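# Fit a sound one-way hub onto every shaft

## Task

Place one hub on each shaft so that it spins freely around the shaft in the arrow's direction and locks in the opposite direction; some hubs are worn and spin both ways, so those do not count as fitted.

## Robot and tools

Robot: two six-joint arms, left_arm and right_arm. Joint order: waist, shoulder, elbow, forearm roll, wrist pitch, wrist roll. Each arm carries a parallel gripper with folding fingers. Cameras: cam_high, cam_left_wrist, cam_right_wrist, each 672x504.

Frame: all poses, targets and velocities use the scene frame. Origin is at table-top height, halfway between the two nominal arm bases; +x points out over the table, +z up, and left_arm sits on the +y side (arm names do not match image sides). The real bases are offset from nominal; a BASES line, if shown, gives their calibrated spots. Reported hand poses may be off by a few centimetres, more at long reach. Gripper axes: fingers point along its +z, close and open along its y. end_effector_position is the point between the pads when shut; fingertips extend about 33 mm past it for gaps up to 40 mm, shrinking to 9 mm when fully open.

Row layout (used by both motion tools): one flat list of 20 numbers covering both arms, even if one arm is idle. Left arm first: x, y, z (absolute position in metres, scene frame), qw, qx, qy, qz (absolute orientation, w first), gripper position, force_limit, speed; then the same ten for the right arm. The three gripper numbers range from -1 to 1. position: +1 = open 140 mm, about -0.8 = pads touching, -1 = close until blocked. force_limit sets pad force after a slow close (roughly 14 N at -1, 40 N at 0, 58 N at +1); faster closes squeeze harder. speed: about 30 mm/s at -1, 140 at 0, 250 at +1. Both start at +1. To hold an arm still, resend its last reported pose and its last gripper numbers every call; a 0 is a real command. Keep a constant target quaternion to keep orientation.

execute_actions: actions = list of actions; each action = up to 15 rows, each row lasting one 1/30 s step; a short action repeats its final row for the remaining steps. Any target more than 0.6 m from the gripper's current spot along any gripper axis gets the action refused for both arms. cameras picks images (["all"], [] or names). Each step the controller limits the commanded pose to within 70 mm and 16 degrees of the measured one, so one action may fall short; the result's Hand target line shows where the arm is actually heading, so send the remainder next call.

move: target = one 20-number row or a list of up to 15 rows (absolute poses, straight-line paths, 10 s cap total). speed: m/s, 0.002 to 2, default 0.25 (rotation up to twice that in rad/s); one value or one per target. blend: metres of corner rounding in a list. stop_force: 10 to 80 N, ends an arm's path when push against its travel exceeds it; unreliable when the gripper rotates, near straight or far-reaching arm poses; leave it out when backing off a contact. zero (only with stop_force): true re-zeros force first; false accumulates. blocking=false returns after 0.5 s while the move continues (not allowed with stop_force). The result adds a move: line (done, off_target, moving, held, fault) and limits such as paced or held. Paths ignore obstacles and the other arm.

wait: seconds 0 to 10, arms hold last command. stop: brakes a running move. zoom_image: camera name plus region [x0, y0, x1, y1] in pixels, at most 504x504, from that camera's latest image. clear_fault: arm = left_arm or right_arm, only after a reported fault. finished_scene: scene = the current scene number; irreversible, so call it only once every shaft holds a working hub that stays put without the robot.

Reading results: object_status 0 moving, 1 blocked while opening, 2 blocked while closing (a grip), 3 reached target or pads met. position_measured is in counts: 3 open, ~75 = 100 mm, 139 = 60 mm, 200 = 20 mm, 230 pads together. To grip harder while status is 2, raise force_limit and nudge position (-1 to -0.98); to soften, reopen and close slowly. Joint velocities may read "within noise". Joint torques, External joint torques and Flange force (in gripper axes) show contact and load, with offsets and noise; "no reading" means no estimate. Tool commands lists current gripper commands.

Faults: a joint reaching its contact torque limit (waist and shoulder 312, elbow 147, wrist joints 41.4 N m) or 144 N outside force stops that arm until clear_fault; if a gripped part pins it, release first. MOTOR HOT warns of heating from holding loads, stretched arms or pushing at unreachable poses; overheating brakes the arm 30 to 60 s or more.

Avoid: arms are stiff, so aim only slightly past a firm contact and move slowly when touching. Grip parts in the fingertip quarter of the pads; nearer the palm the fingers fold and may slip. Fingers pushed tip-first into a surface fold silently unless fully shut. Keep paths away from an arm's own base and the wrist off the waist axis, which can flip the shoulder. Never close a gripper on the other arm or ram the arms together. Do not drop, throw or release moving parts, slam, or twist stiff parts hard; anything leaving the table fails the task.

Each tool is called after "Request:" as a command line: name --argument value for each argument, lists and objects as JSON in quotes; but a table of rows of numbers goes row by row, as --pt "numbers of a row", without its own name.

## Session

Request:
execute_actions --actions '[]'

Scene clock: 0.00 s.
left_arm: end_effector_position=(+0.6720, +0.4221, +0.2299) position_measured=3 object_status=3 end_effector_quat_wxyz=(-0.251, +0.598, +0.548, +0.528) | right_arm: end_effector_position=(+0.2039, -0.0548, +0.1358) position_measured=3 object_status=3 end_effector_quat_wxyz=(-0.009, +0.953, +0.296, -0.062)
Joint positions: left_arm=[-0.6 0.418 1.911 1.151 1.542 -1.095] | right_arm=[1.018 0.173 1.959 0.107 1.094 1.925]
Joint velocities: within noise
Joint torques (N m): no reading
External joint torques (N m): no reading
Flange force (N): no reading
Hand target: left_arm +0.6720, +0.4221, +0.2299; -0.251, +0.598, +0.548, +0.528 | right_arm +0.2039, -0.0548, +0.1358; -0.009, +0.953, +0.296, -0.062
Tool commands: left_gripper/position=+1.0 left_gripper/force_limit=+1.0 left_gripper/speed=+1.0 right_gripper/position=+1.0 right_gripper/force_limit=+1.0 right_gripper/speed=+1.0

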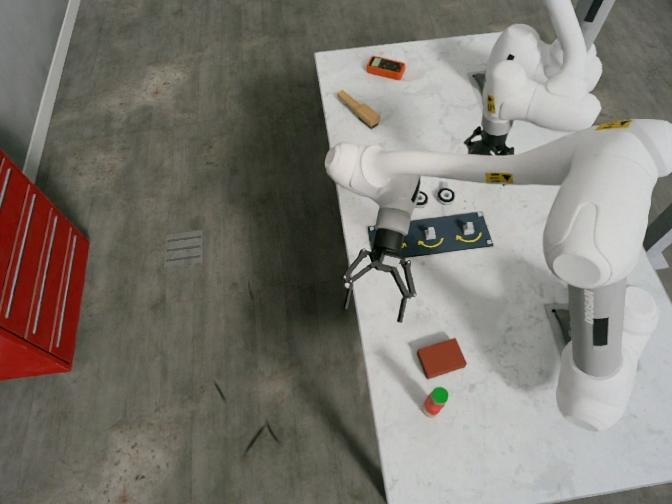

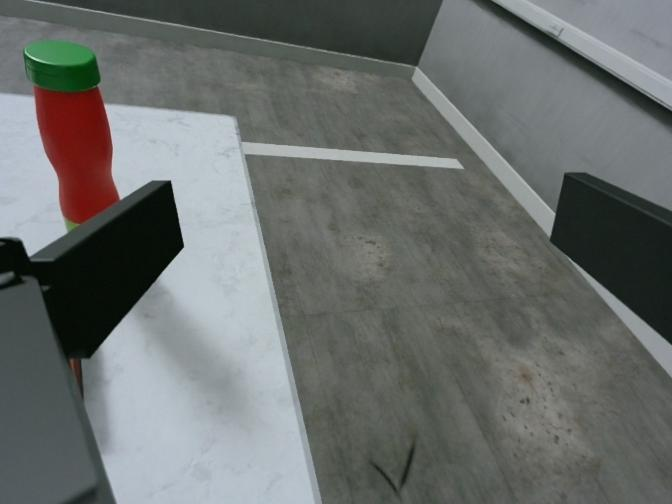

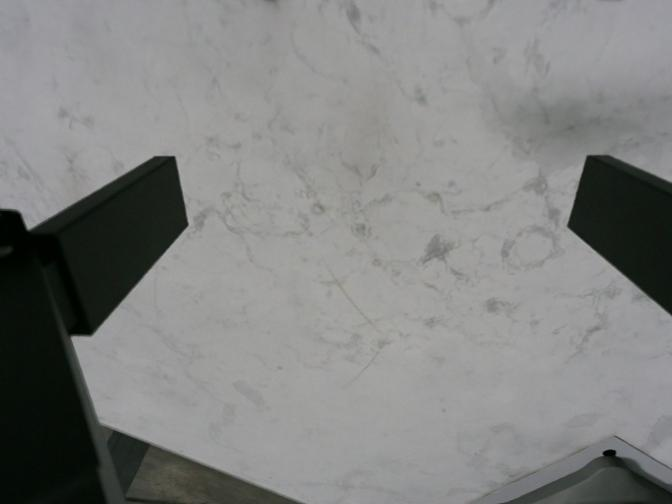

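Request:
move --pt "0.60 0.46 0.40 -0.251 0.598 0.548 0.528 1 1 1 0.2039 -0.0548 0.20 -0.009 0.953 0.296 -0.062 1 1 1" --pt "0.35 0.55 0.35 0 0.955 -0.297 0 1 1 1 0.25 -0.10 0.25 0 0.7071 0.7071 0 1 1 1" --speed 0.3 --blend '[0.05,0]' --cameras '["all"]'

Scene clock: 15.53 s.
left_arm: end_effector_position=(+0.3500, +0.5500, +0.3500) position_measured=3 object_status=3 end_effector_quat_wxyz=(+0.000, +0.955, -0.297, +0.000) | right_arm: end_effector_position=(+0.2500, -0.1000, +0.2500) position_measured=3 object_status=3 end_effector_quat_wxyz=(+0.000, +0.707, +0.707, +0.000)
Joint positions: left_arm=[0.089 -0.361 2.022 0 1.481 2.201] | right_arm=[0.959 0.02 1.897 0 1.224 0.95]
Joint torques (N m): left_arm=[-1.75 -4.98 -43.04 4.14 0.32 -0.44] | right_arm=[-2.96 -43.81 -37.04 3.59 -0.48 0.57]
External joint torques (N m): left_arm=[1.86 -0.63 1.75 0.07 -0.36 0.44] | right_arm=[3.02 2.36 -2.42 0.49 0.44 -0.57]
Flange force (N): left_arm=[-6.1 -3.7 3.5] | right_arm=[9.2 0.4 -2.6]
Hand target: left_arm +0.3500, +0.5500, +0.3500; +0.000, +0.955, -0.297, +0.000 | right_arm +0.2500, -0.1000, +0.2500; +0.000, +0.707, +0.707, +0.000
Off the commanded pose: left_arm 0.000 m, 0 deg | right_arm 0.000 m, 0 deg.
move: done

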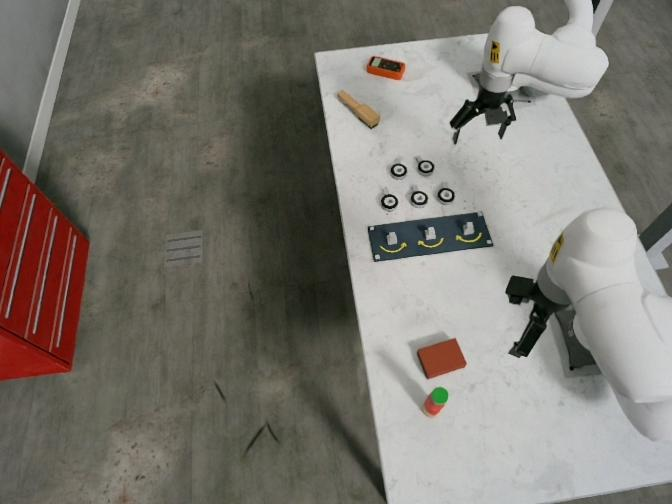

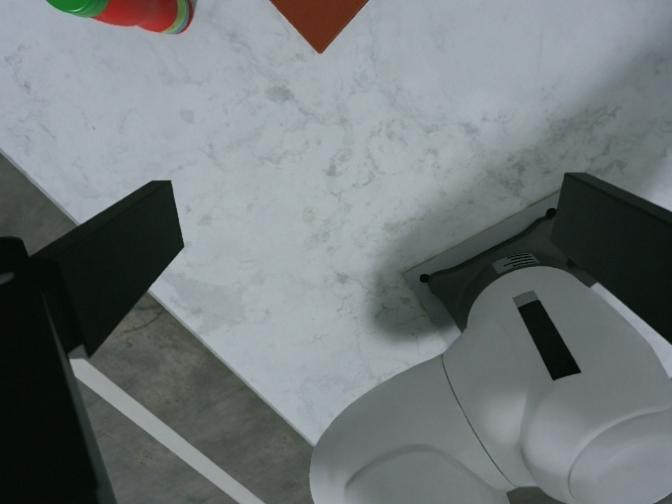

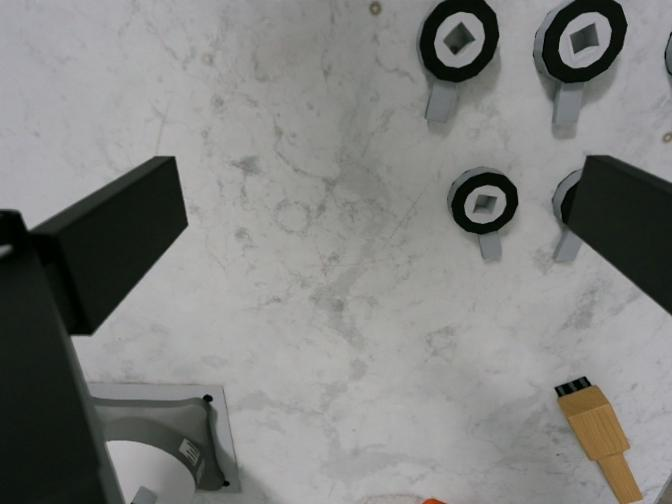

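Request:
zoom_image --camera "cam_high" --region '[350, 130, 510, 270]'

Request:
move --target '[0.35,0.55,0.35,0,0.955,-0.297,0,1,1,1,0.42,-0.05,0.28,0,0.7071,0.7071,0,1,-1,-1]' --speed 0.25 --cameras '["cam_right_wrist"]'

Scaled by 3.150 from the camera's 672x504 image, which has a finer 960x720 frame.

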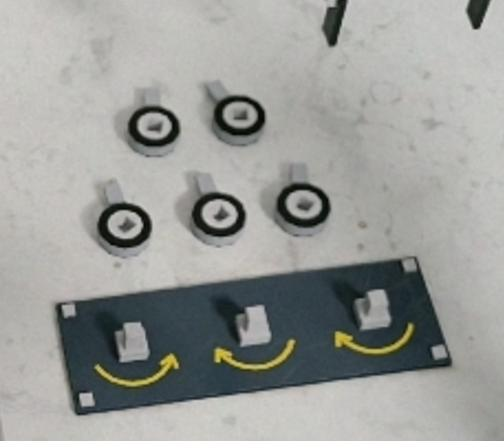

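Scene clock: 22.17 s.
left_arm: end_effector_position=(+0.3500, +0.5500, +0.3500) position_measured=3 object_status=3 end_effector_quat_wxyz=(+0.000, +0.955, -0.297, +0.000) | right_arm: end_effector_position=(+0.4199, -0.0500, +0.2800) position_measured=3 object_status=3 end_effector_quat_wxyz=(+0.000, +0.707, +0.707, +0.000)
Joint positions: left_arm=[0.089 -0.361 2.022 0 1.481 2.201] | right_arm=[0.799 0.229 1.602 0 1.311 0.789]
Joint torques (N m): left_arm=[-1.53 -5.62 -43.18 4.09 0.35 -0.28] | right_arm=[-2.17 -65.15 -38.38 3.6 -0.47 0.57]
External joint torques (N m): left_arm=[1.65 0.22 1.98 0.12 -0.38 0.28] | right_arm=[2.61 0.93 -2.19 0.62 0.43 -0.57]
Flange force (N): left_arm=[-4.5 -3.6 4.1] | right_arm=[6.5 1.8 -3.3]
Hand target: left_arm +0.3500, +0.5500, +0.3500; +0.000, +0.955, -0.297, +0.000 | right_arm +0.4200, -0.0500, +0.2800; +0.000, +0.707, +0.707, +0.000
Off the commanded pose: left_arm 0.000 m, 0 deg | right_arm 0.000 m, 0 deg.
move: done
Images, in order (width x height): cam_right_wrist 672x504.

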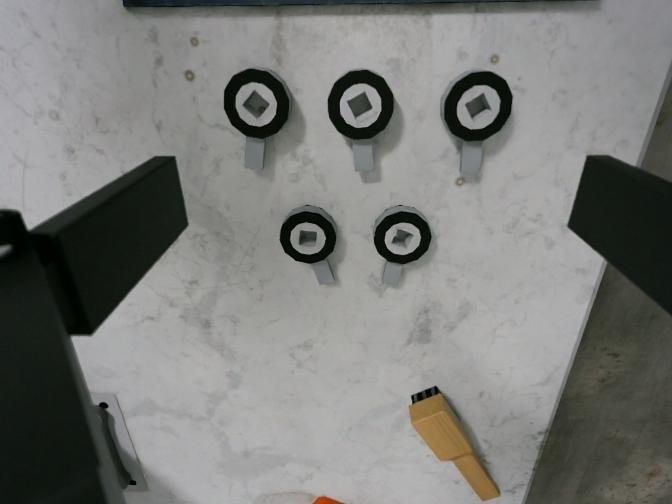

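Request:
move --pt "0.35 0.55 0.35 0 0.955 -0.297 0 1 1 1 0.426 -0.05 0.13 0 0.7071 0.7071 0 0.08 -1 -1" --pt "0.35 0.55 0.35 0 0.955 -0.297 0 1 1 1 0.426 -0.05 0.075 0 0.7071 0.7071 0 0.08 -1 -1" --speed '[0.2,0.1]' --cameras '["cam_right_wrist"]'

Scene clock: 40.50 s.
left_arm: end_effector_position=(+0.3500, +0.5500, +0.3500) position_measured=3 object_status=3 end_effector_quat_wxyz=(+0.000, +0.955, -0.297, +0.000) | right_arm: end_effector_position=(+0.4260, -0.0500, +0.0750) position_measured=119 object_status=0 end_effector_quat_wxyz=(+0.000, +0.707, +0.707, +0.000)
Joint positions: left_arm=[0.089 -0.361 2.022 0 1.481 2.201] | right_arm=[0.793 0.376 1.807 0 0.958 0.783]
Joint torques (N m): left_arm=[-1.08 -5.16 -42.96 4.11 0.24 -0.19] | right_arm=[-3.11 -74.42 -31.78 2.9 -0.43 0.47]
External joint torques (N m): left_arm=[1.23 -0.46 1.74 0.1 -0.27 0.19] | right_arm=[3.27 2.26 -2.48 0.64 0.39 -0.47]
Flange force (N): left_arm=[-4.4 -1.7 3.4] | right_arm=[9.1 2.7 -0.4]
Hand target: left_arm +0.3500, +0.5500, +0.3500; +0.000, +0.955, -0.297, +0.000 | right_arm +0.4260, -0.0500, +0.0750; +0.000, +0.707, +0.707, +0.000
Off the commanded pose: left_arm 0.000 m, 0 deg | right_arm 0.000 m, 0 deg.
move: done
Images, in order (width x height): cam_right_wrist 672x504.

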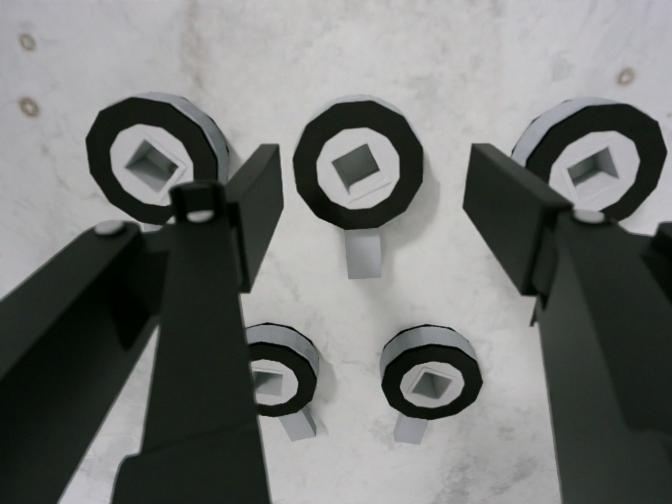

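Request:
move --pt "0.35 0.55 0.35 0 0.955 -0.297 0 1 1 1 0.420 -0.0534 0.07 0 0.6293 0.7771 0 0.08 -1 -1" --pt "0.35 0.55 0.35 0 0.955 -0.297 0 1 1 1 0.420 -0.0534 0.0365 0 0.6293 0.7771 0 0.08 -1 -1" --speed 0.06 --cameras '["cam_right_wrist"]'

Scene clock: 55.87 s.
left_arm: end_effector_position=(+0.3500, +0.5500, +0.3500) position_measured=3 object_status=3 end_effector_quat_wxyz=(+0.000, +0.955, -0.297, +0.000) | right_arm: end_effector_position=(+0.4200, -0.0534, +0.0365) position_measured=119 object_status=3 end_effector_quat_wxyz=(+0.000, +0.629, +0.777, +0.000)
Joint positions: left_arm=[0.089 -0.361 2.022 0 1.481 2.201] | right_arm=[0.795 0.406 1.848 0 0.887 0.576]
Joint torques (N m): left_arm=[-1.63 -5.03 -43.24 4.1 0.23 -0.24] | right_arm=[-2.81 -75.26 -29.9 2.84 -0.47 0.5]
External joint torques (N m): left_arm=[1.76 -0.54 1.99 0.11 -0.26 0.24] | right_arm=[3.29 1.76 -2.62 0.54 0.44 -0.5]
Flange force (N): left_arm=[-5.7 -2.8 3.8] | right_arm=[8.1 4.2 -0.6]
Hand target: left_arm +0.3500, +0.5500, +0.3500; +0.000, +0.955, -0.297, +0.000 | right_arm +0.4200, -0.0534, +0.0365; +0.000, +0.629, +0.777, +0.000
Off the commanded pose: left_arm 0.000 m, 0 deg | right_arm 0.000 m, 0 deg.
move: done
Images, in order (width x height): cam_right_wrist 672x504.

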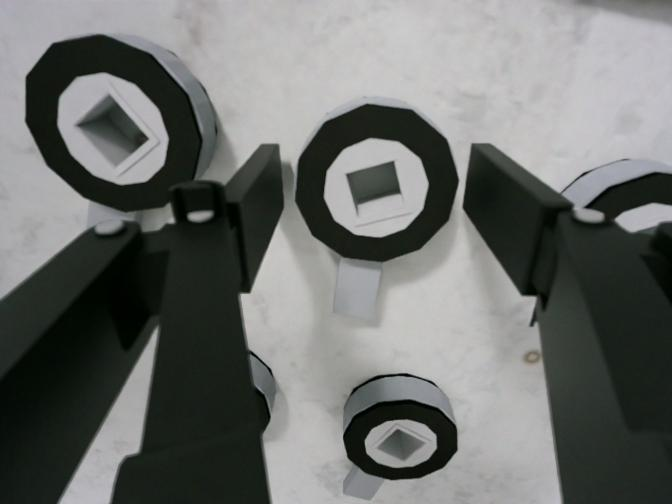

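Request:
move --pt "0.35 0.55 0.35 0 0.955 -0.297 0 1 1 1 0.420 -0.0529 0.0365 0 0.6293 0.7771 0 -1 -1 -1" --speed 0.06 --cameras '["cam_right_wrist"]'

Request:
zoom_image --camera "cam_right_wrist" --region '[280, 90, 480, 290]'

Scene clock: 61.43 s.
left_arm: end_effector_position=(+0.3500, +0.5500, +0.3500) position_measured=3 object_status=3 end_effector_quat_wxyz=(+0.000, +0.955, -0.297, +0.000) | right_arm: end_effector_position=(+0.4200, -0.0529, +0.0365) position_measured=138 object_status=2 end_effector_quat_wxyz=(+0.000, +0.629, +0.777, +0.000)
Joint positions: left_arm=[0.089 -0.361 2.022 0 1.481 2.201] | right_arm=[0.796 0.407 1.847 0 0.888 0.577]
Joint torques (N m): left_arm=[-1.4 -4.95 -43.16 4.01 0.29 -0.28] | right_arm=[-2.84 -73.82 -28.92 3.05 -0.55 0.51]
External joint torques (N m): left_arm=[1.51 -0.59 1.86 0.2 -0.32 0.28] | right_arm=[3.45 0.33 -3.56 0.33 0.52 -0.51]
Flange force (N): left_arm=[-5.2 -2.4 3.7] | right_arm=[8.4 4.2 -2.9]
Hand target: left_arm +0.3500, +0.5500, +0.3500; +0.000, +0.955, -0.297, +0.000 | right_arm +0.4200, -0.0529, +0.0365; +0.000, +0.629, +0.777, +0.000
Off the commanded pose: left_arm 0.000 m, 0 deg | right_arm 0.000 m, 0 deg.
move: done
Images, in order (width x height): cam_right_wrist 672x504.

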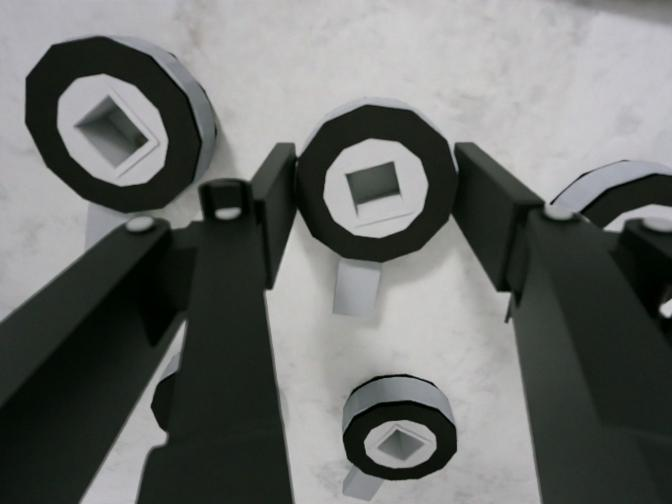

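Scaled by 2.520 from the camera's 672x504 image, which has a finer 960x720 frame.

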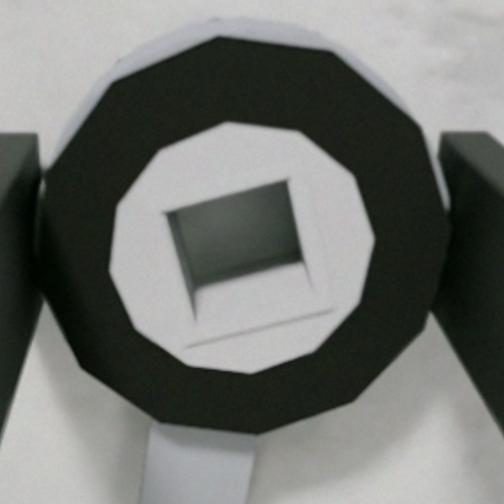

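Request:
move --pt "0.35 0.55 0.35 0 0.955 -0.297 0 1 1 1 0.420 -0.0529 0.095 0 0.6293 0.7771 0 -1 -1 -1" --pt "0.35 0.55 0.35 0 0.955 -0.297 0 1 1 1 0.4175 0.0892 0.090 0 0.7923 0.6101 0 -1 -1 -1" --speed '[0.08,0.15]' --cameras '["cam_right_wrist"]'

Request:
zoom_image --camera "cam_right_wrist" --region '[320, 130, 440, 250]'

Scene clock: 75.63 s.
left_arm: end_effector_position=(+0.3500, +0.5500, +0.3500) position_measured=3 object_status=3 end_effector_quat_wxyz=(+0.000, +0.955, -0.297, +0.000) | right_arm: end_effector_position=(+0.4175, +0.0892, +0.0900) position_measured=138 object_status=2 end_effector_quat_wxyz=(+0.000, +0.792, +0.610, +0.000)
Joint positions: left_arm=[0.089 -0.361 2.022 0 1.481 2.201] | right_arm=[0.926 0.506 1.573 0 1.062 1.175]
Joint torques (N m): left_arm=[-1.48 -5.03 -42.9 4.01 0.17 -0.17] | right_arm=[-2.47 -91.37 -35.8 3.22 -0.47 0.27]
External joint torques (N m): left_arm=[1.51 -0.08 1.74 0.19 -0.22 0.17] | right_arm=[3.08 4.57 -0.79 0.57 0.42 -0.27]
Flange force (N): left_arm=[-4.3 -2.8 3.3] | right_arm=[9.5 -0.3 2.3]
Hand target: left_arm +0.3500, +0.5500, +0.3500; +0.000, +0.955, -0.297, +0.000 | right_arm +0.4175, +0.0892, +0.0900; +0.000, +0.792, +0.610, +0.000
Off the commanded pose: left_arm 0.000 m, 0 deg | right_arm 0.000 m, 0 deg.
move: done
Images, in order (width x height): cam_right_wrist 672x504.

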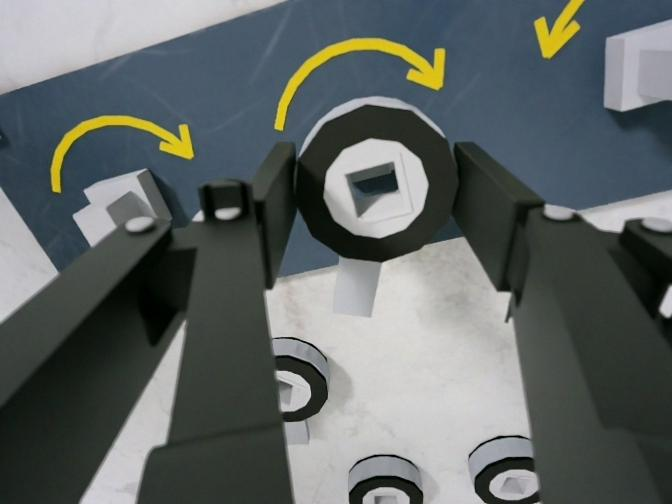

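Scaled by 4.200 from the camera's 672x504 image, which has a finer 960x720 frame.

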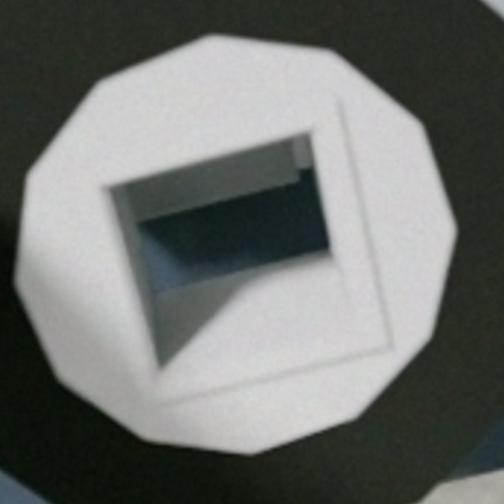

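Request:
move --target '[0.35,0.55,0.35,0,0.955,-0.297,0,1,1,1,0.4168,0.0928,0.0855,0,0.7923,0.6101,0,-1,-1,-1]' --speed 0.03 --cameras '["cam_right_wrist"]'

Request:
zoom_image --camera "cam_right_wrist" --region '[320, 130, 440, 250]'

Scene clock: 85.17 s.
left_arm: end_effector_position=(+0.3500, +0.5500, +0.3500) position_measured=3 object_status=3 end_effector_quat_wxyz=(+0.000, +0.955, -0.297, +0.000) | right_arm: end_effector_position=(+0.4168, +0.0928, +0.0856) position_measured=138 object_status=2 end_effector_quat_wxyz=(+0.000, +0.792, +0.610, +0.000)
Joint positions: left_arm=[0.089 -0.361 2.022 0 1.481 2.201] | right_arm=[0.929 0.513 1.571 0 1.058 1.178]
Joint torques (N m): left_arm=[-1.53 -4.81 -43.04 4.1 0.27 -0.26] | right_arm=[-3.41 -92.98 -35.58 3.16 -0.4 0.49]
External joint torques (N m): left_arm=[1.69 -0.71 1.74 0.11 -0.32 0.26] | right_arm=[3.75 5.55 -1.01 0.62 0.35 -0.49]
Flange force (N): left_arm=[-5.6 -2.7 3.4] | right_arm=[11.4 -0.2 3.1]
Hand target: left_arm +0.3500, +0.5500, +0.3500; +0.000, +0.955, -0.297, +0.000 | right_arm +0.4168, +0.0928, +0.0855; +0.000, +0.792, +0.610, +0.000
Off the commanded pose: left_arm 0.000 m, 0 deg | right_arm 0.000 m, 0 deg.
move: done
Images, in order (width x height): cam_right_wrist 672x504.

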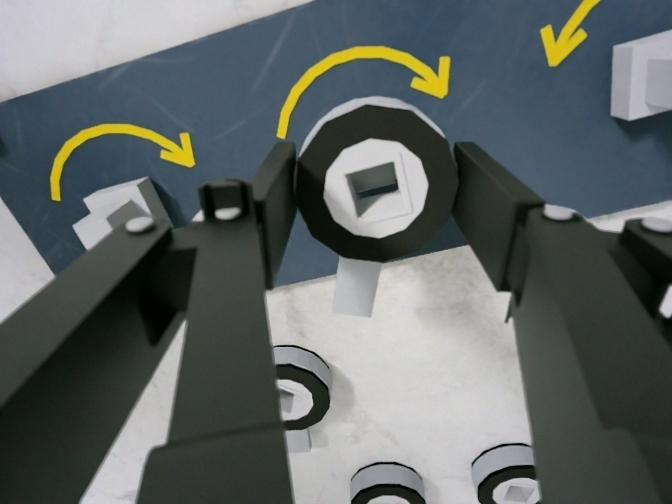

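Scaled by 4.200 from the camera's 672x504 image, which has a finer 960x720 frame.

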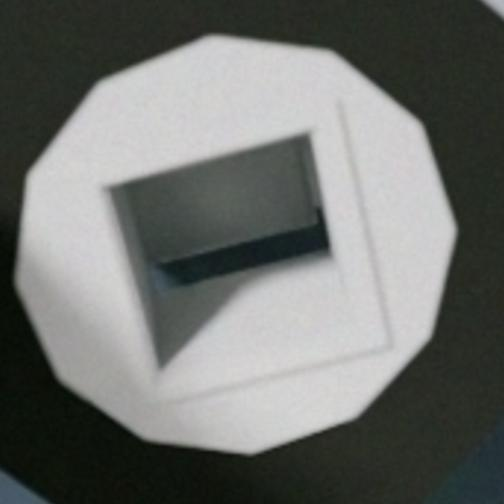

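Request:
move --target '[0.35,0.55,0.35,0,0.955,-0.297,0,1,1,1,0.4166,0.0937,0.084,0,0.7923,0.6101,0,-1,-1,-1]' --speed 0.02

Request:
move --target '[0.35,0.55,0.35,0,0.955,-0.297,0,1,1,1,0.4166,0.0937,0.078,0,0.7923,0.6101,0,-1,-1,-1]' --speed 0.01 --stop_force 10 --cameras '["cam_right_wrist"]'

Request:
zoom_image --camera "cam_right_wrist" --region '[320, 130, 440, 250]'

Scene clock: 95.30 s.
left_arm: end_effector_position=(+0.3500, +0.5500, +0.3500) position_measured=3 object_status=3 end_effector_quat_wxyz=(+0.000, +0.955, -0.297, +0.000) | right_arm: end_effector_position=(+0.4166, +0.0937, +0.0840) position_measured=138 object_status=2 end_effector_quat_wxyz=(+0.000, +0.792, +0.610, +0.000)
Joint positions: left_arm=[0.089 -0.361 2.022 0 1.481 2.201] | right_arm=[0.93 0.516 1.57 0 1.056 1.179]
Joint torques (N m): left_arm=[-0.89 -4.96 -42.71 4.06 0.21 -0.29] | right_arm=[-2.45 -91.92 -35.39 3.21 -0.49 0.53]
External joint torques (N m): left_arm=[0.99 -0.39 1.5 0.14 -0.25 0.29] | right_arm=[2.66 4.59 -1.09 0.55 0.44 -0.53]
Flange force (N): left_arm=[-3.9 -1.6 2.9] | right_arm=[9.8 0.7 2.1]
Hand target: left_arm +0.3500, +0.5500, +0.3500; +0.000, +0.955, -0.297, +0.000 | right_arm +0.4166, +0.0937, +0.0840; +0.000, +0.792, +0.610, +0.000
Off the commanded pose: left_arm 0.000 m, 0 deg | right_arm 0.000 m, 0 deg.
move: done

Scene clock: 96.63 s.
left_arm: end_effector_position=(+0.3500, +0.5500, +0.3500) position_measured=3 object_status=3 end_effector_quat_wxyz=(+0.000, +0.955, -0.297, +0.000) | right_arm: end_effector_position=(+0.4166, +0.0937, +0.0780) position_measured=138 object_status=2 end_effector_quat_wxyz=(+0.000, +0.792, +0.610, +0.000)
Joint positions: left_arm=[0.089 -0.361 2.022 0 1.481 2.201] | right_arm=[0.93 0.52 1.575 0 1.046 1.179]
Joint torques (N m): left_arm=[-1.6 -5.15 -43.14 4.13 0.27 -0.21] | right_arm=[-7.02 -91.14 -34.53 1.6 -0.31 0.59]
External joint torques (N m): left_arm=[1.67 0.02 1.97 0.07 -0.31 0.21] | right_arm=[7.11 3.38 -1.82 2.14 0.26 -0.59]
Flange force (N): left_arm=[-4.7 -3.2 3.9] | right_arm=[11.7 -4.5 1.0]
Hand target: left_arm +0.3500, +0.5500, +0.3500; +0.000, +0.955, -0.297, +0.000 | right_arm +0.4166, +0.0937, +0.0780; +0.000, +0.792, +0.610, +0.000
Off the commanded pose: left_arm 0.000 m, 0 deg | right_arm 0.000 m, 0 deg.
move: done
Images, in order (width x height): cam_right_wrist 672x504.

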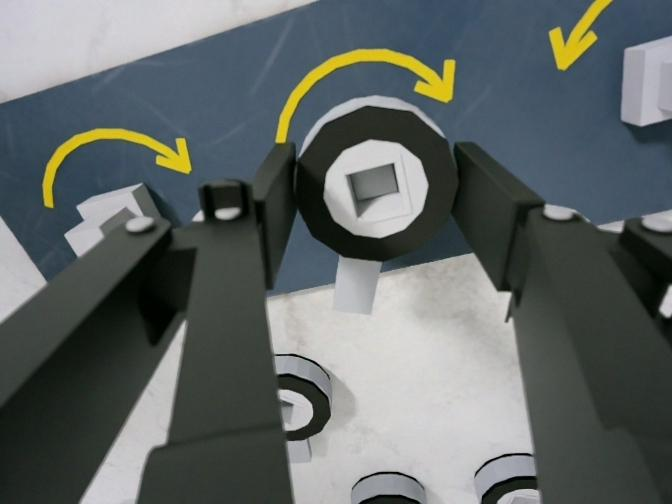

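Scaled by 4.200 from the camera's 672x504 image, which has a finer 960x720 frame.

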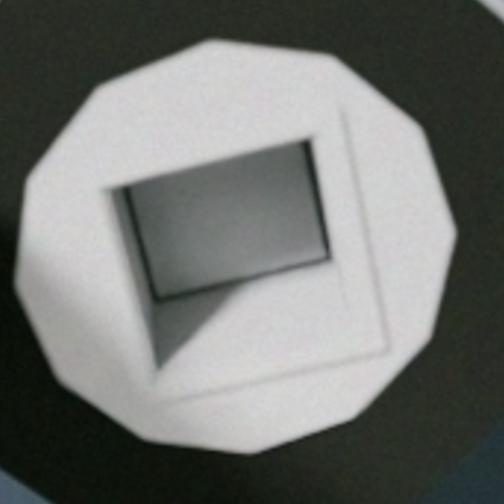

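Request:
move --target '[0.35,0.55,0.35,0,0.955,-0.297,0,1,1,1,0.4166,0.0935,0.058,0,0.7923,0.6101,0,-1,-1,-1]' --speed 0.015 --stop_force 14

Request:
move --pt "0.35 0.55 0.35 0 0.955 -0.297 0 1 1 1 0.4166 0.0935 0.0598 0 0.7923 0.6101 0 -1 -1 -1" --pt "0.35 0.55 0.35 0 0.955 -0.297 0 1 1 1 0.4166 0.0935 0.0598 0 0.9056 0.4242 0 -1 -1 -1" --speed '[0.05,0.15]' --cameras '["cam_right_wrist"]'

Request:
move --target '[0.35,0.55,0.35,0,0.955,-0.297,0,1,1,1,0.4166,0.0935,0.0598,0,0.7923,0.6101,0,-1,-1,-1]' --speed 0.15 --cameras '["cam_right_wrist"]'

Scene clock: 106.63 s.
left_arm: end_effector_position=(+0.3500, +0.5500, +0.3500) position_measured=3 object_status=3 end_effector_quat_wxyz=(+0.000, +0.955, -0.297, +0.000) | right_arm: end_effector_position=(+0.4166, +0.0935, +0.0580) position_measured=138 object_status=2 end_effector_quat_wxyz=(+0.000, +0.792, +0.610, +0.000)
Joint positions: left_arm=[0.089 -0.361 2.022 0 1.481 2.201] | right_arm=[0.93 0.537 1.59 0 1.015 1.179]
Joint torques (N m): left_arm=[-1.98 -5.43 -43.21 4.09 0.27 -0.34] | right_arm=[-7.73 -80.33 -28.53 1.14 -1.35 0.48]
External joint torques (N m): left_arm=[2.06 0.04 1.99 0.12 -0.3 0.34] | right_arm=[7.82 -8.01 -7.1 2.53 1.3 -0.48]
Flange force (N): left_arm=[-5.6 -4.5 3.9] | right_arm=[9.6 -6.4 -13.7]
Hand target: left_arm +0.3500, +0.5500, +0.3500; +0.000, +0.955, -0.297, +0.000 | right_arm +0.4166, +0.0935, +0.0580; +0.000, +0.792, +0.610, +0.000
Off the commanded pose: left_arm 0.000 m, 0 deg | right_arm 0.000 m, 0 deg.
move: contact (right_arm)

Scene clock: 108.63 s.
left_arm: end_effector_position=(+0.3500, +0.5500, +0.3500) position_measured=3 object_status=3 end_effector_quat_wxyz=(+0.000, +0.955, -0.297, +0.000) | right_arm: end_effector_position=(+0.4167, +0.0934, +0.0598) position_measured=138 object_status=2 end_effector_quat_wxyz=(+0.000, +0.906, +0.424, +0.000)
Joint positions: left_arm=[0.089 -0.361 2.022 0 1.481 2.201] | right_arm=[0.93 0.535 1.588 0 1.018 1.615]
Joint torques (N m): left_arm=[-1.42 -5.58 -43.05 4.03 0.29 -0.27] | right_arm=[-8.26 -92.34 -33.85 1.26 -0.09 0.85]
External joint torques (N m): left_arm=[1.47 0.48 1.89 0.17 -0.34 0.27] | right_arm=[8.89 3.95 -1.83 2.41 0.04 -0.85]
Flange force (N): left_arm=[-3.7 -3.5 3.9] | right_arm=[9.2 -11.0 2.0]
Hand target: left_arm +0.3500, +0.5500, +0.3500; +0.000, +0.955, -0.297, +0.000 | right_arm +0.4166, +0.0935, +0.0598; +0.000, +0.906, +0.424, +0.000
Off the commanded pose: left_arm 0.000 m, 0 deg | right_arm 0.000 m, 0 deg.
move: done
Images, in order (width x height): cam_right_wrist 672x504.

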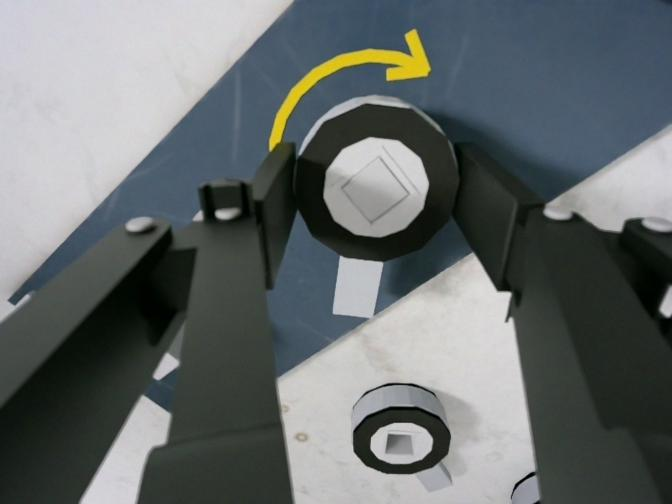

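Scene clock: 110.57 s.
left_arm: end_effector_position=(+0.3500, +0.5500, +0.3500) position_measured=3 object_status=3 end_effector_quat_wxyz=(+0.000, +0.955, -0.297, +0.000) | right_arm: end_effector_position=(+0.4165, +0.0936, +0.0598) position_measured=138 object_status=2 end_effector_quat_wxyz=(+0.000, +0.792, +0.610, +0.000)
Joint positions: left_arm=[0.089 -0.361 2.022 0 1.481 2.201] | right_arm=[0.93 0.535 1.588 0 1.018 1.179]
Joint torques (N m): left_arm=[-1.56 -5.57 -43.01 4.07 0.15 -0.27] | right_arm=[-8.39 -90.31 -33.06 0.93 -0.26 -0.3]
External joint torques (N m): left_arm=[1.73 0.03 1.76 0.14 -0.18 0.27] | right_arm=[8.83 1.97 -2.6 2.75 0.21 0.3]
Flange force (N): left_arm=[-4.8 -3.6 3.3] | right_arm=[12.7 -7.6 -0.5]
Hand target: left_arm +0.3500, +0.5500, +0.3500; +0.000, +0.955, -0.297, +0.000 | right_arm +0.4166, +0.0935, +0.0598; +0.000, +0.792, +0.610, +0.000
Off the commanded pose: left_arm 0.000 m, 0 deg | right_arm 0.000 m, 0 deg.
move: done
Images, in order (width x height): cam_right_wrist 672x504.

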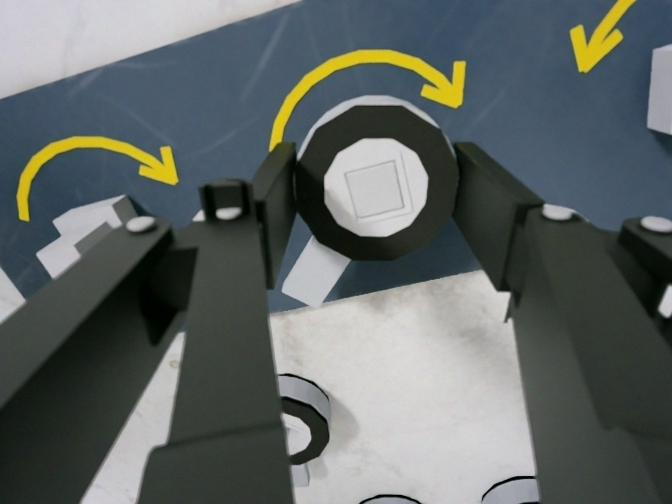

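Request:
move --target '[0.35,0.55,0.35,0,0.955,-0.297,0,1,1,1,0.4166,0.0935,0.0574,0,0.7923,0.6101,0,-1,-1,-1]' --speed 0.015

Request:
move --pt "0.35 0.55 0.35 0 0.955 -0.297 0 1 1 1 0.4166 0.0935 0.0576 0 0.7923 0.6101 0 0.12 -1 -1" --pt "0.35 0.55 0.35 0 0.955 -0.297 0 1 1 1 0.4166 0.0935 0.0605 0 0.7923 0.6101 0 0.12 -1 -1" --pt "0.35 0.55 0.35 0 0.955 -0.297 0 1 1 1 0.4166 0.0935 0.10 0 0.7923 0.6101 0 0.12 -1 -1" --pt "0.35 0.55 0.35 0 0.955 -0.297 0 1 1 1 0.519 -0.052 0.10 0 0.7071 0.7071 0 0.12 -1 -1" --pt "0.35 0.55 0.35 0 0.955 -0.297 0 1 1 1 0.519 -0.052 0.075 0 0.7071 0.7071 0 0.12 -1 -1" --speed '[0.03,0.03,0.08,0.25,0.1]' --blend '[0,0,0.01,0.01,0]' --cameras '["cam_right_wrist"]'

Scene clock: 125.93 s.
left_arm: end_effector_position=(+0.3500, +0.5500, +0.3500) position_measured=3 object_status=3 end_effector_quat_wxyz=(+0.000, +0.955, -0.297, +0.000) | right_arm: end_effector_position=(+0.4166, +0.0935, +0.0574) position_measured=138 object_status=2 end_effector_quat_wxyz=(+0.000, +0.792, +0.610, +0.000)
Joint positions: left_arm=[0.089 -0.361 2.022 0 1.481 2.201] | right_arm=[0.93 0.537 1.59 0 1.014 1.179]
Joint torques (N m): left_arm=[-1.64 -5.73 -43.07 4.06 0.24 -0.2] | right_arm=[-11.23 -78.92 -28.17 -0.17 -1.51 0.46]
External joint torques (N m): left_arm=[1.68 0.38 1.84 0.15 -0.27 0.2] | right_arm=[11.61 -9.68 -7.53 3.86 1.46 -0.46]
Flange force (N): left_arm=[-4.1 -3.7 3.7] | right_arm=[10.4 -11.2 -15.7]
Hand target: left_arm +0.3500, +0.5500, +0.3500; +0.000, +0.955, -0.297, +0.000 | right_arm +0.4166, +0.0935, +0.0574; +0.000, +0.792, +0.610, +0.000
Off the commanded pose: left_arm 0.000 m, 0 deg | right_arm 0.000 m, 0 deg.
move: done

Scene clock: 128.70 s.
left_arm: end_effector_position=(+0.3500, +0.5500, +0.3500) position_measured=3 object_status=3 end_effector_quat_wxyz=(+0.000, +0.955, -0.297, +0.000) | right_arm: end_effector_position=(+0.5190, -0.0520, +0.0751) position_measured=114 object_status=3 end_effector_quat_wxyz=(+0.000, +0.707, +0.707, +0.000)
Joint positions: left_arm=[0.089 -0.361 2.022 0 1.481 2.201] | right_arm=[0.703 0.464 1.672 0 1.006 0.694]
Joint torques (N m): left_arm=[-1.42 -5.35 -42.98 4.02 0.27 -0.17] | right_arm=[-3.12 -83.59 -32.93 3.11 -0.74 0.8]
External joint torques (N m): left_arm=[1.6 -0.37 1.69 0.19 -0.3 0.17] | right_arm=[3.47 1.74 -2.55 0.57 0.7 -0.8]
Flange force (N): left_arm=[-4.8 -2.7 3.4] | right_arm=[8.5 4.0 -1.5]
Hand target: left_arm +0.3500, +0.5500, +0.3500; +0.000, +0.955, -0.297, +0.000 | right_arm +0.5190, -0.0520, +0.0750; +0.000, +0.707, +0.707, +0.000
Off the commanded pose: left_arm 0.000 m, 0 deg | right_arm 0.000 m, 0 deg.
move: done
Images, in order (width x height): cam_right_wrist 672x504.

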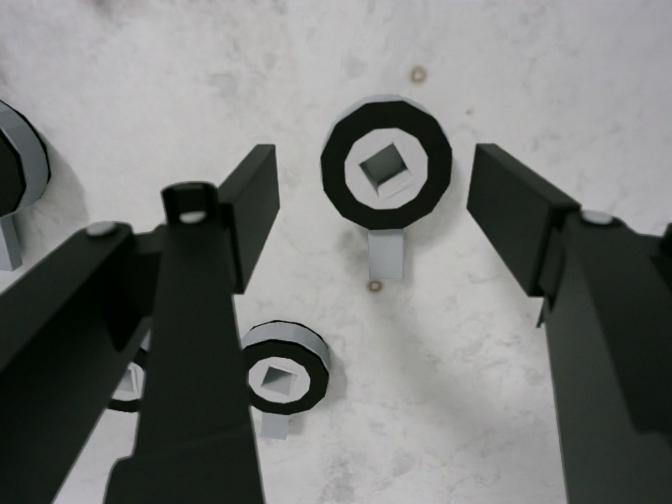

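Request:
move --target '[0.35,0.55,0.35,0,0.955,-0.297,0,1,1,1,0.5245,-0.056,0.065,0,0.6528,0.7576,0,0.12,-1,-1]' --speed 0.12 --cameras '["cam_right_wrist"]'

Scene clock: 162.30 s.
left_arm: end_effector_position=(+0.3500, +0.5500, +0.3500) position_measured=3 object_status=3 end_effector_quat_wxyz=(+0.000, +0.955, -0.297, +0.000) | right_arm: end_effector_position=(+0.5245, -0.0560, +0.0650) position_measured=114 object_status=3 end_effector_quat_wxyz=(+0.000, +0.653, +0.758, +0.000)
Joint positions: left_arm=[0.089 -0.361 2.022 0 1.481 2.201] | right_arm=[0.694 0.475 1.676 0 0.991 0.537]
Joint torques (N m): left_arm=[-1.76 -4.78 -43.15 4.07 0.32 -0.39] | right_arm=[-3.28 -84.62 -32.53 2.97 -0.36 0.39]
External joint torques (N m): left_arm=[1.84 -0.57 1.92 0.14 -0.36 0.39] | right_arm=[3.78 2.31 -2.51 0.67 0.33 -0.39]
Flange force (N): left_arm=[-6.0 -3.4 3.8] | right_arm=[8.8 5.1 -0.3]
Hand target: left_arm +0.3500, +0.5500, +0.3500; +0.000, +0.955, -0.297, +0.000 | right_arm +0.5245, -0.0560, +0.0650; +0.000, +0.653, +0.758, +0.000
Off the commanded pose: left_arm 0.000 m, 0 deg | right_arm 0.000 m, 0 deg.
move: done
Images, in order (width x height): cam_right_wrist 672x504.

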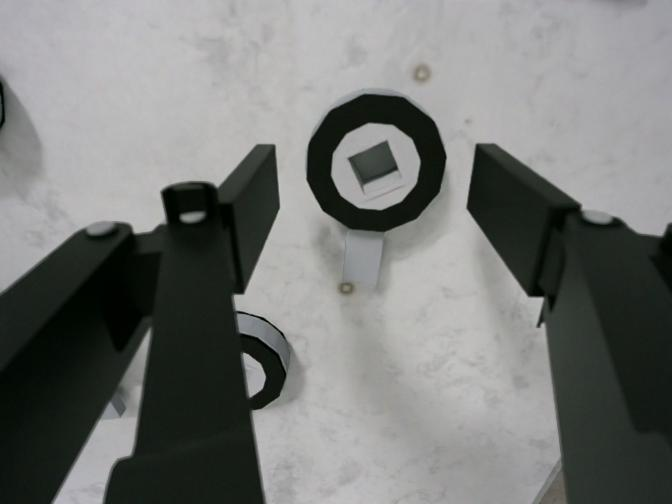

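Request:
move --pt "0.35 0.55 0.35 0 0.955 -0.297 0 1 1 1 0.5245 -0.056 0.0365 0 0.6528 0.7576 0 0.12 -1 -1" --pt "0.35 0.55 0.35 0 0.955 -0.297 0 1 1 1 0.5245 -0.056 0.0365 0 0.6528 0.7576 0 -1 -1 -1" --speed 0.07 --cameras '["cam_right_wrist"]'

Request:
zoom_image --camera "cam_right_wrist" --region '[280, 90, 480, 290]'

Scene clock: 171.53 s.
left_arm: end_effector_position=(+0.3500, +0.5500, +0.3500) position_measured=3 object_status=3 end_effector_quat_wxyz=(+0.000, +0.955, -0.297, +0.000) | right_arm: end_effector_position=(+0.5245, -0.0560, +0.0365) position_measured=138 object_status=0 end_effector_quat_wxyz=(+0.000, +0.653, +0.758, +0.000)
Joint positions: left_arm=[0.089 -0.361 2.022 0 1.481 2.201] | right_arm=[0.694 0.501 1.695 0 0.945 0.537]
Joint torques (N m): left_arm=[-1.66 -5.17 -43.31 3.98 0.3 -0.23] | right_arm=[-3.22 -81.5 -29.66 2.9 -0.66 0.53]
External joint torques (N m): left_arm=[1.85 -0.73 1.99 0.24 -0.33 0.23] | right_arm=[3.3 -2.12 -4.36 0.62 0.62 -0.53]
Flange force (N): left_arm=[-6.0 -2.8 3.9] | right_arm=[7.2 4.2 -5.7]
Hand target: left_arm +0.3500, +0.5500, +0.3500; +0.000, +0.955, -0.297, +0.000 | right_arm +0.5245, -0.0560, +0.0365; +0.000, +0.653, +0.758, +0.000
Off the commanded pose: left_arm 0.000 m, 0 deg | right_arm 0.000 m, 0 deg.
move: done
Images, in order (width x height): cam_right_wrist 672x504.

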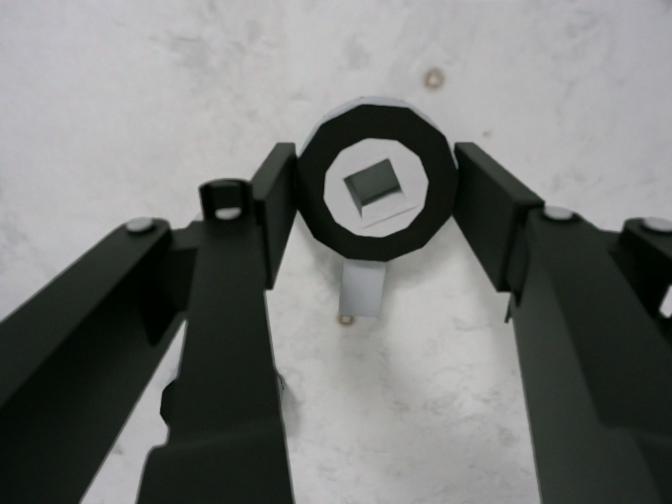

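Scaled by 2.520 from the camera's 672x504 image, which has a finer 960x720 frame.

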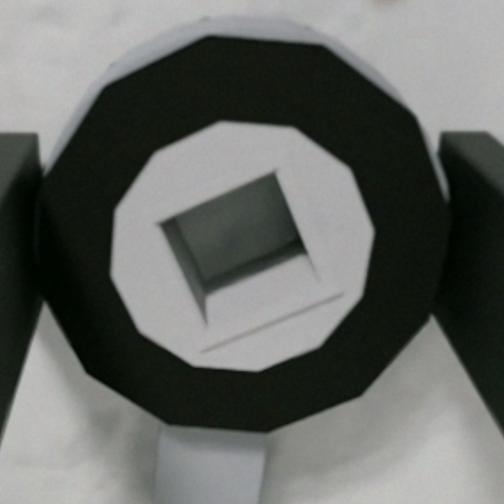

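Request:
move --pt "0.35 0.55 0.35 0 0.955 -0.297 0 1 1 1 0.5245 -0.056 0.096 0 0.6528 0.7576 0 -1 -1 -1" --pt "0.35 0.55 0.35 0 0.955 -0.297 0 1 1 1 0.5475 0.0935 0.092 0 0.8363 0.5483 0 -1 -1 -1" --speed '[0.08,0.15]' --cameras '["cam_right_wrist"]'

Request:
zoom_image --camera "cam_right_wrist" --region '[320, 130, 440, 250]'

Scene clock: 185.53 s.
left_arm: end_effector_position=(+0.3500, +0.5500, +0.3500) position_measured=3 object_status=3 end_effector_quat_wxyz=(+0.000, +0.955, -0.297, +0.000) | right_arm: end_effector_position=(+0.5475, +0.0935, +0.0920) position_measured=138 object_status=2 end_effector_quat_wxyz=(+0.000, +0.836, +0.548, +0.000)
Joint positions: left_arm=[0.089 -0.361 2.022 0 1.481 2.201] | right_arm=[0.811 0.627 1.368 0 1.147 1.212]
Joint torques (N m): left_arm=[-1.59 -5.31 -42.86 4.12 0.27 -0.33] | right_arm=[-2.44 -104.3 -36.69 3.34 -0.41 0.53]
External joint torques (N m): left_arm=[1.76 -0.44 1.57 0.09 -0.31 0.33] | right_arm=[2.73 5.44 -1.51 0.6 0.36 -0.53]
Flange force (N): left_arm=[-5.3 -3.5 3.2] | right_arm=[12.7 1.6 1.9]
Hand target: left_arm +0.3500, +0.5500, +0.3500; +0.000, +0.955, -0.297, +0.000 | right_arm +0.5475, +0.0935, +0.0920; +0.000, +0.836, +0.548, +0.000
Off the commanded pose: left_arm 0.000 m, 0 deg | right_arm 0.000 m, 0 deg.
move: done
Images, in order (width x height): cam_right_wrist 672x504.

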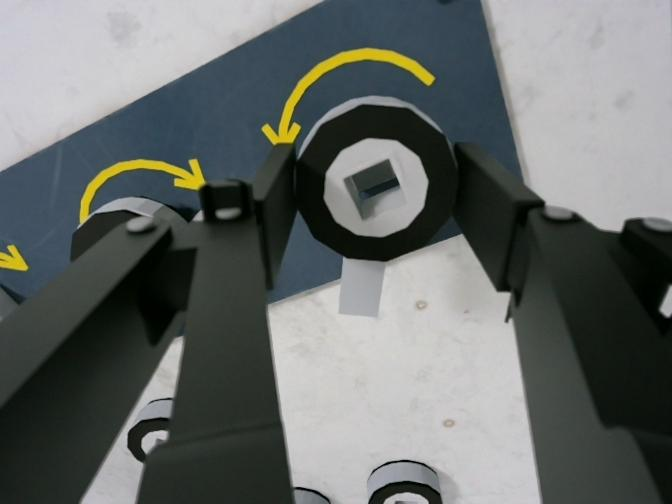

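Scaled by 4.200 from the camera's 672x504 image, which has a finer 960x720 frame.

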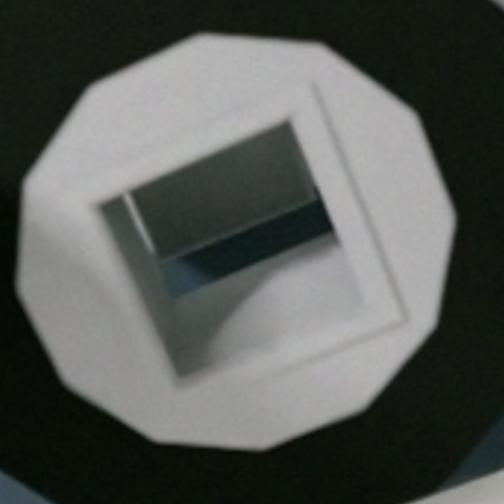

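Request:
move --target '[0.35,0.55,0.35,0,0.955,-0.297,0,1,1,1,0.5475,0.0942,0.0855,0,0.8363,0.5483,0,-1,-1,-1]' --speed 0.05 --cameras '["cam_right_wrist"]'

Request:
zoom_image --camera "cam_right_wrist" --region '[320, 130, 440, 250]'

Scene clock: 202.47 s.
left_arm: end_effector_position=(+0.3500, +0.5500, +0.3500) position_measured=3 object_status=3 end_effector_quat_wxyz=(+0.000, +0.955, -0.297, +0.000) | right_arm: end_effector_position=(+0.5475, +0.0942, +0.0855) position_measured=138 object_status=2 end_effector_quat_wxyz=(+0.000, +0.836, +0.548, +0.000)
Joint positions: left_arm=[0.089 -0.361 2.022 0 1.481 2.201] | right_arm=[0.811 0.632 1.372 0 1.138 1.212]
Joint torques (N m): left_arm=[-1.77 -5.11 -43.09 4.08 0.23 -0.26] | right_arm=[-2.92 -104.48 -36.98 3.34 -0.45 0.5]
External joint torques (N m): left_arm=[1.88 -0.2 1.92 0.12 -0.26 0.26] | right_arm=[3.3 5.21 -1.12 0.59 0.41 -0.5]
Flange force (N): left_arm=[-5.4 -3.6 3.7] | right_arm=[11.7 0.5 2.1]
Hand target: left_arm +0.3500, +0.5500, +0.3500; +0.000, +0.955, -0.297, +0.000 | right_arm +0.5475, +0.0942, +0.0855; +0.000, +0.836, +0.548, +0.000
Off the commanded pose: left_arm 0.000 m, 0 deg | right_arm 0.000 m, 0 deg.
move: done
Images, in order (width x height): cam_right_wrist 672x504.

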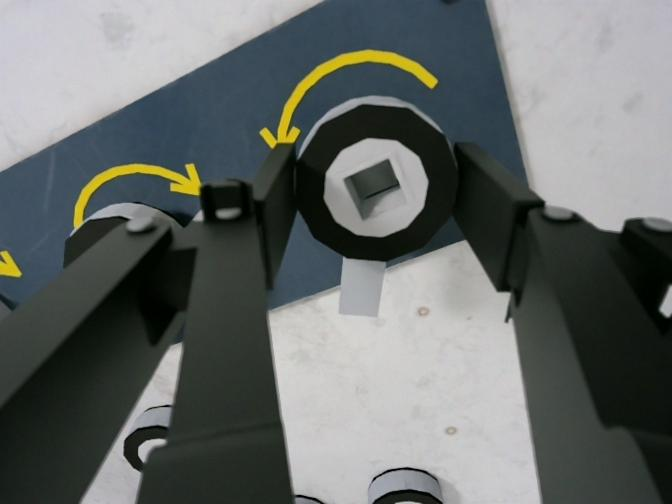

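Scaled by 4.200 from the camera's 672x504 image, which has a finer 960x720 frame.

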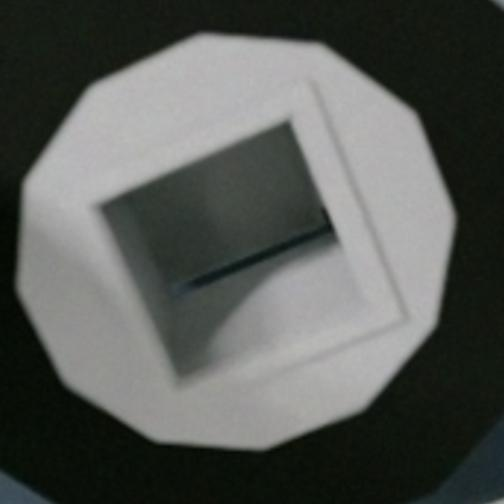

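Request:
move --target '[0.35,0.55,0.35,0,0.955,-0.297,0,1,1,1,0.5475,0.0948,0.0825,0,0.8363,0.5483,0,-1,-1,-1]' --speed 0.03 --cameras '["cam_right_wrist"]'

Request:
zoom_image --camera "cam_right_wrist" --region '[335, 150, 415, 230]'

Scene clock: 211.93 s.
left_arm: end_effector_position=(+0.3500, +0.5500, +0.3500) position_measured=3 object_status=3 end_effector_quat_wxyz=(+0.000, +0.955, -0.297, +0.000) | right_arm: end_effector_position=(+0.5475, +0.0948, +0.0826) position_measured=138 object_status=2 end_effector_quat_wxyz=(+0.000, +0.836, +0.548, +0.000)
Joint positions: left_arm=[0.089 -0.361 2.022 0 1.481 2.201] | right_arm=[0.812 0.635 1.373 0 1.134 1.213]
Joint torques (N m): left_arm=[-1.09 -5.38 -42.88 4.12 0.33 -0.28] | right_arm=[-6.1 -96.64 -35.86 2.25 -2.35 0.46]
External joint torques (N m): left_arm=[1.15 0.24 1.68 0.09 -0.37 0.28] | right_arm=[6.69 -2.78 -2.17 1.68 2.31 -0.46]
Flange force (N): left_arm=[-3.3 -2.7 3.6] | right_arm=[6.2 -5.4 -7.0]
Hand target: left_arm +0.3500, +0.5500, +0.3500; +0.000, +0.955, -0.297, +0.000 | right_arm +0.5475, +0.0948, +0.0825; +0.000, +0.836, +0.548, +0.000
Off the commanded pose: left_arm 0.000 m, 0 deg | right_arm 0.000 m, 0 deg.
move: done
Images, in order (width x height): cam_right_wrist 672x504.

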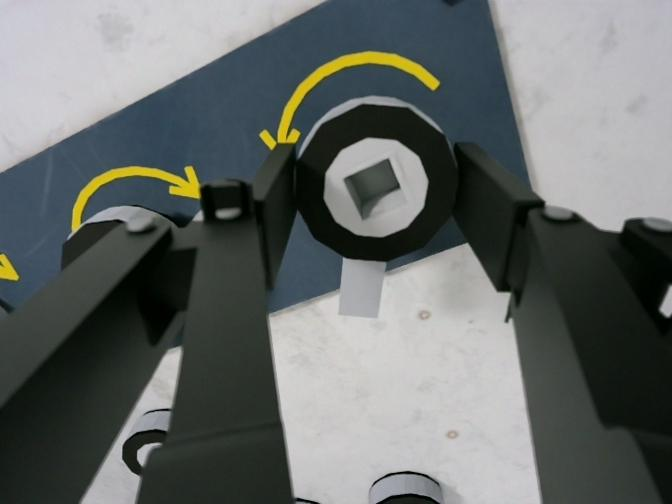

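Scaled by 6.300 from the camera's 672x504 image, which has a finer 960x720 frame.

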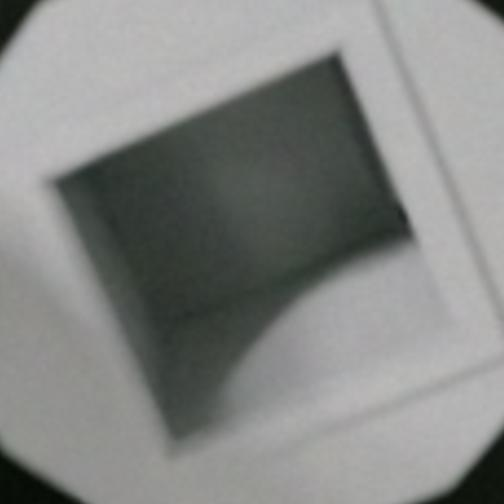

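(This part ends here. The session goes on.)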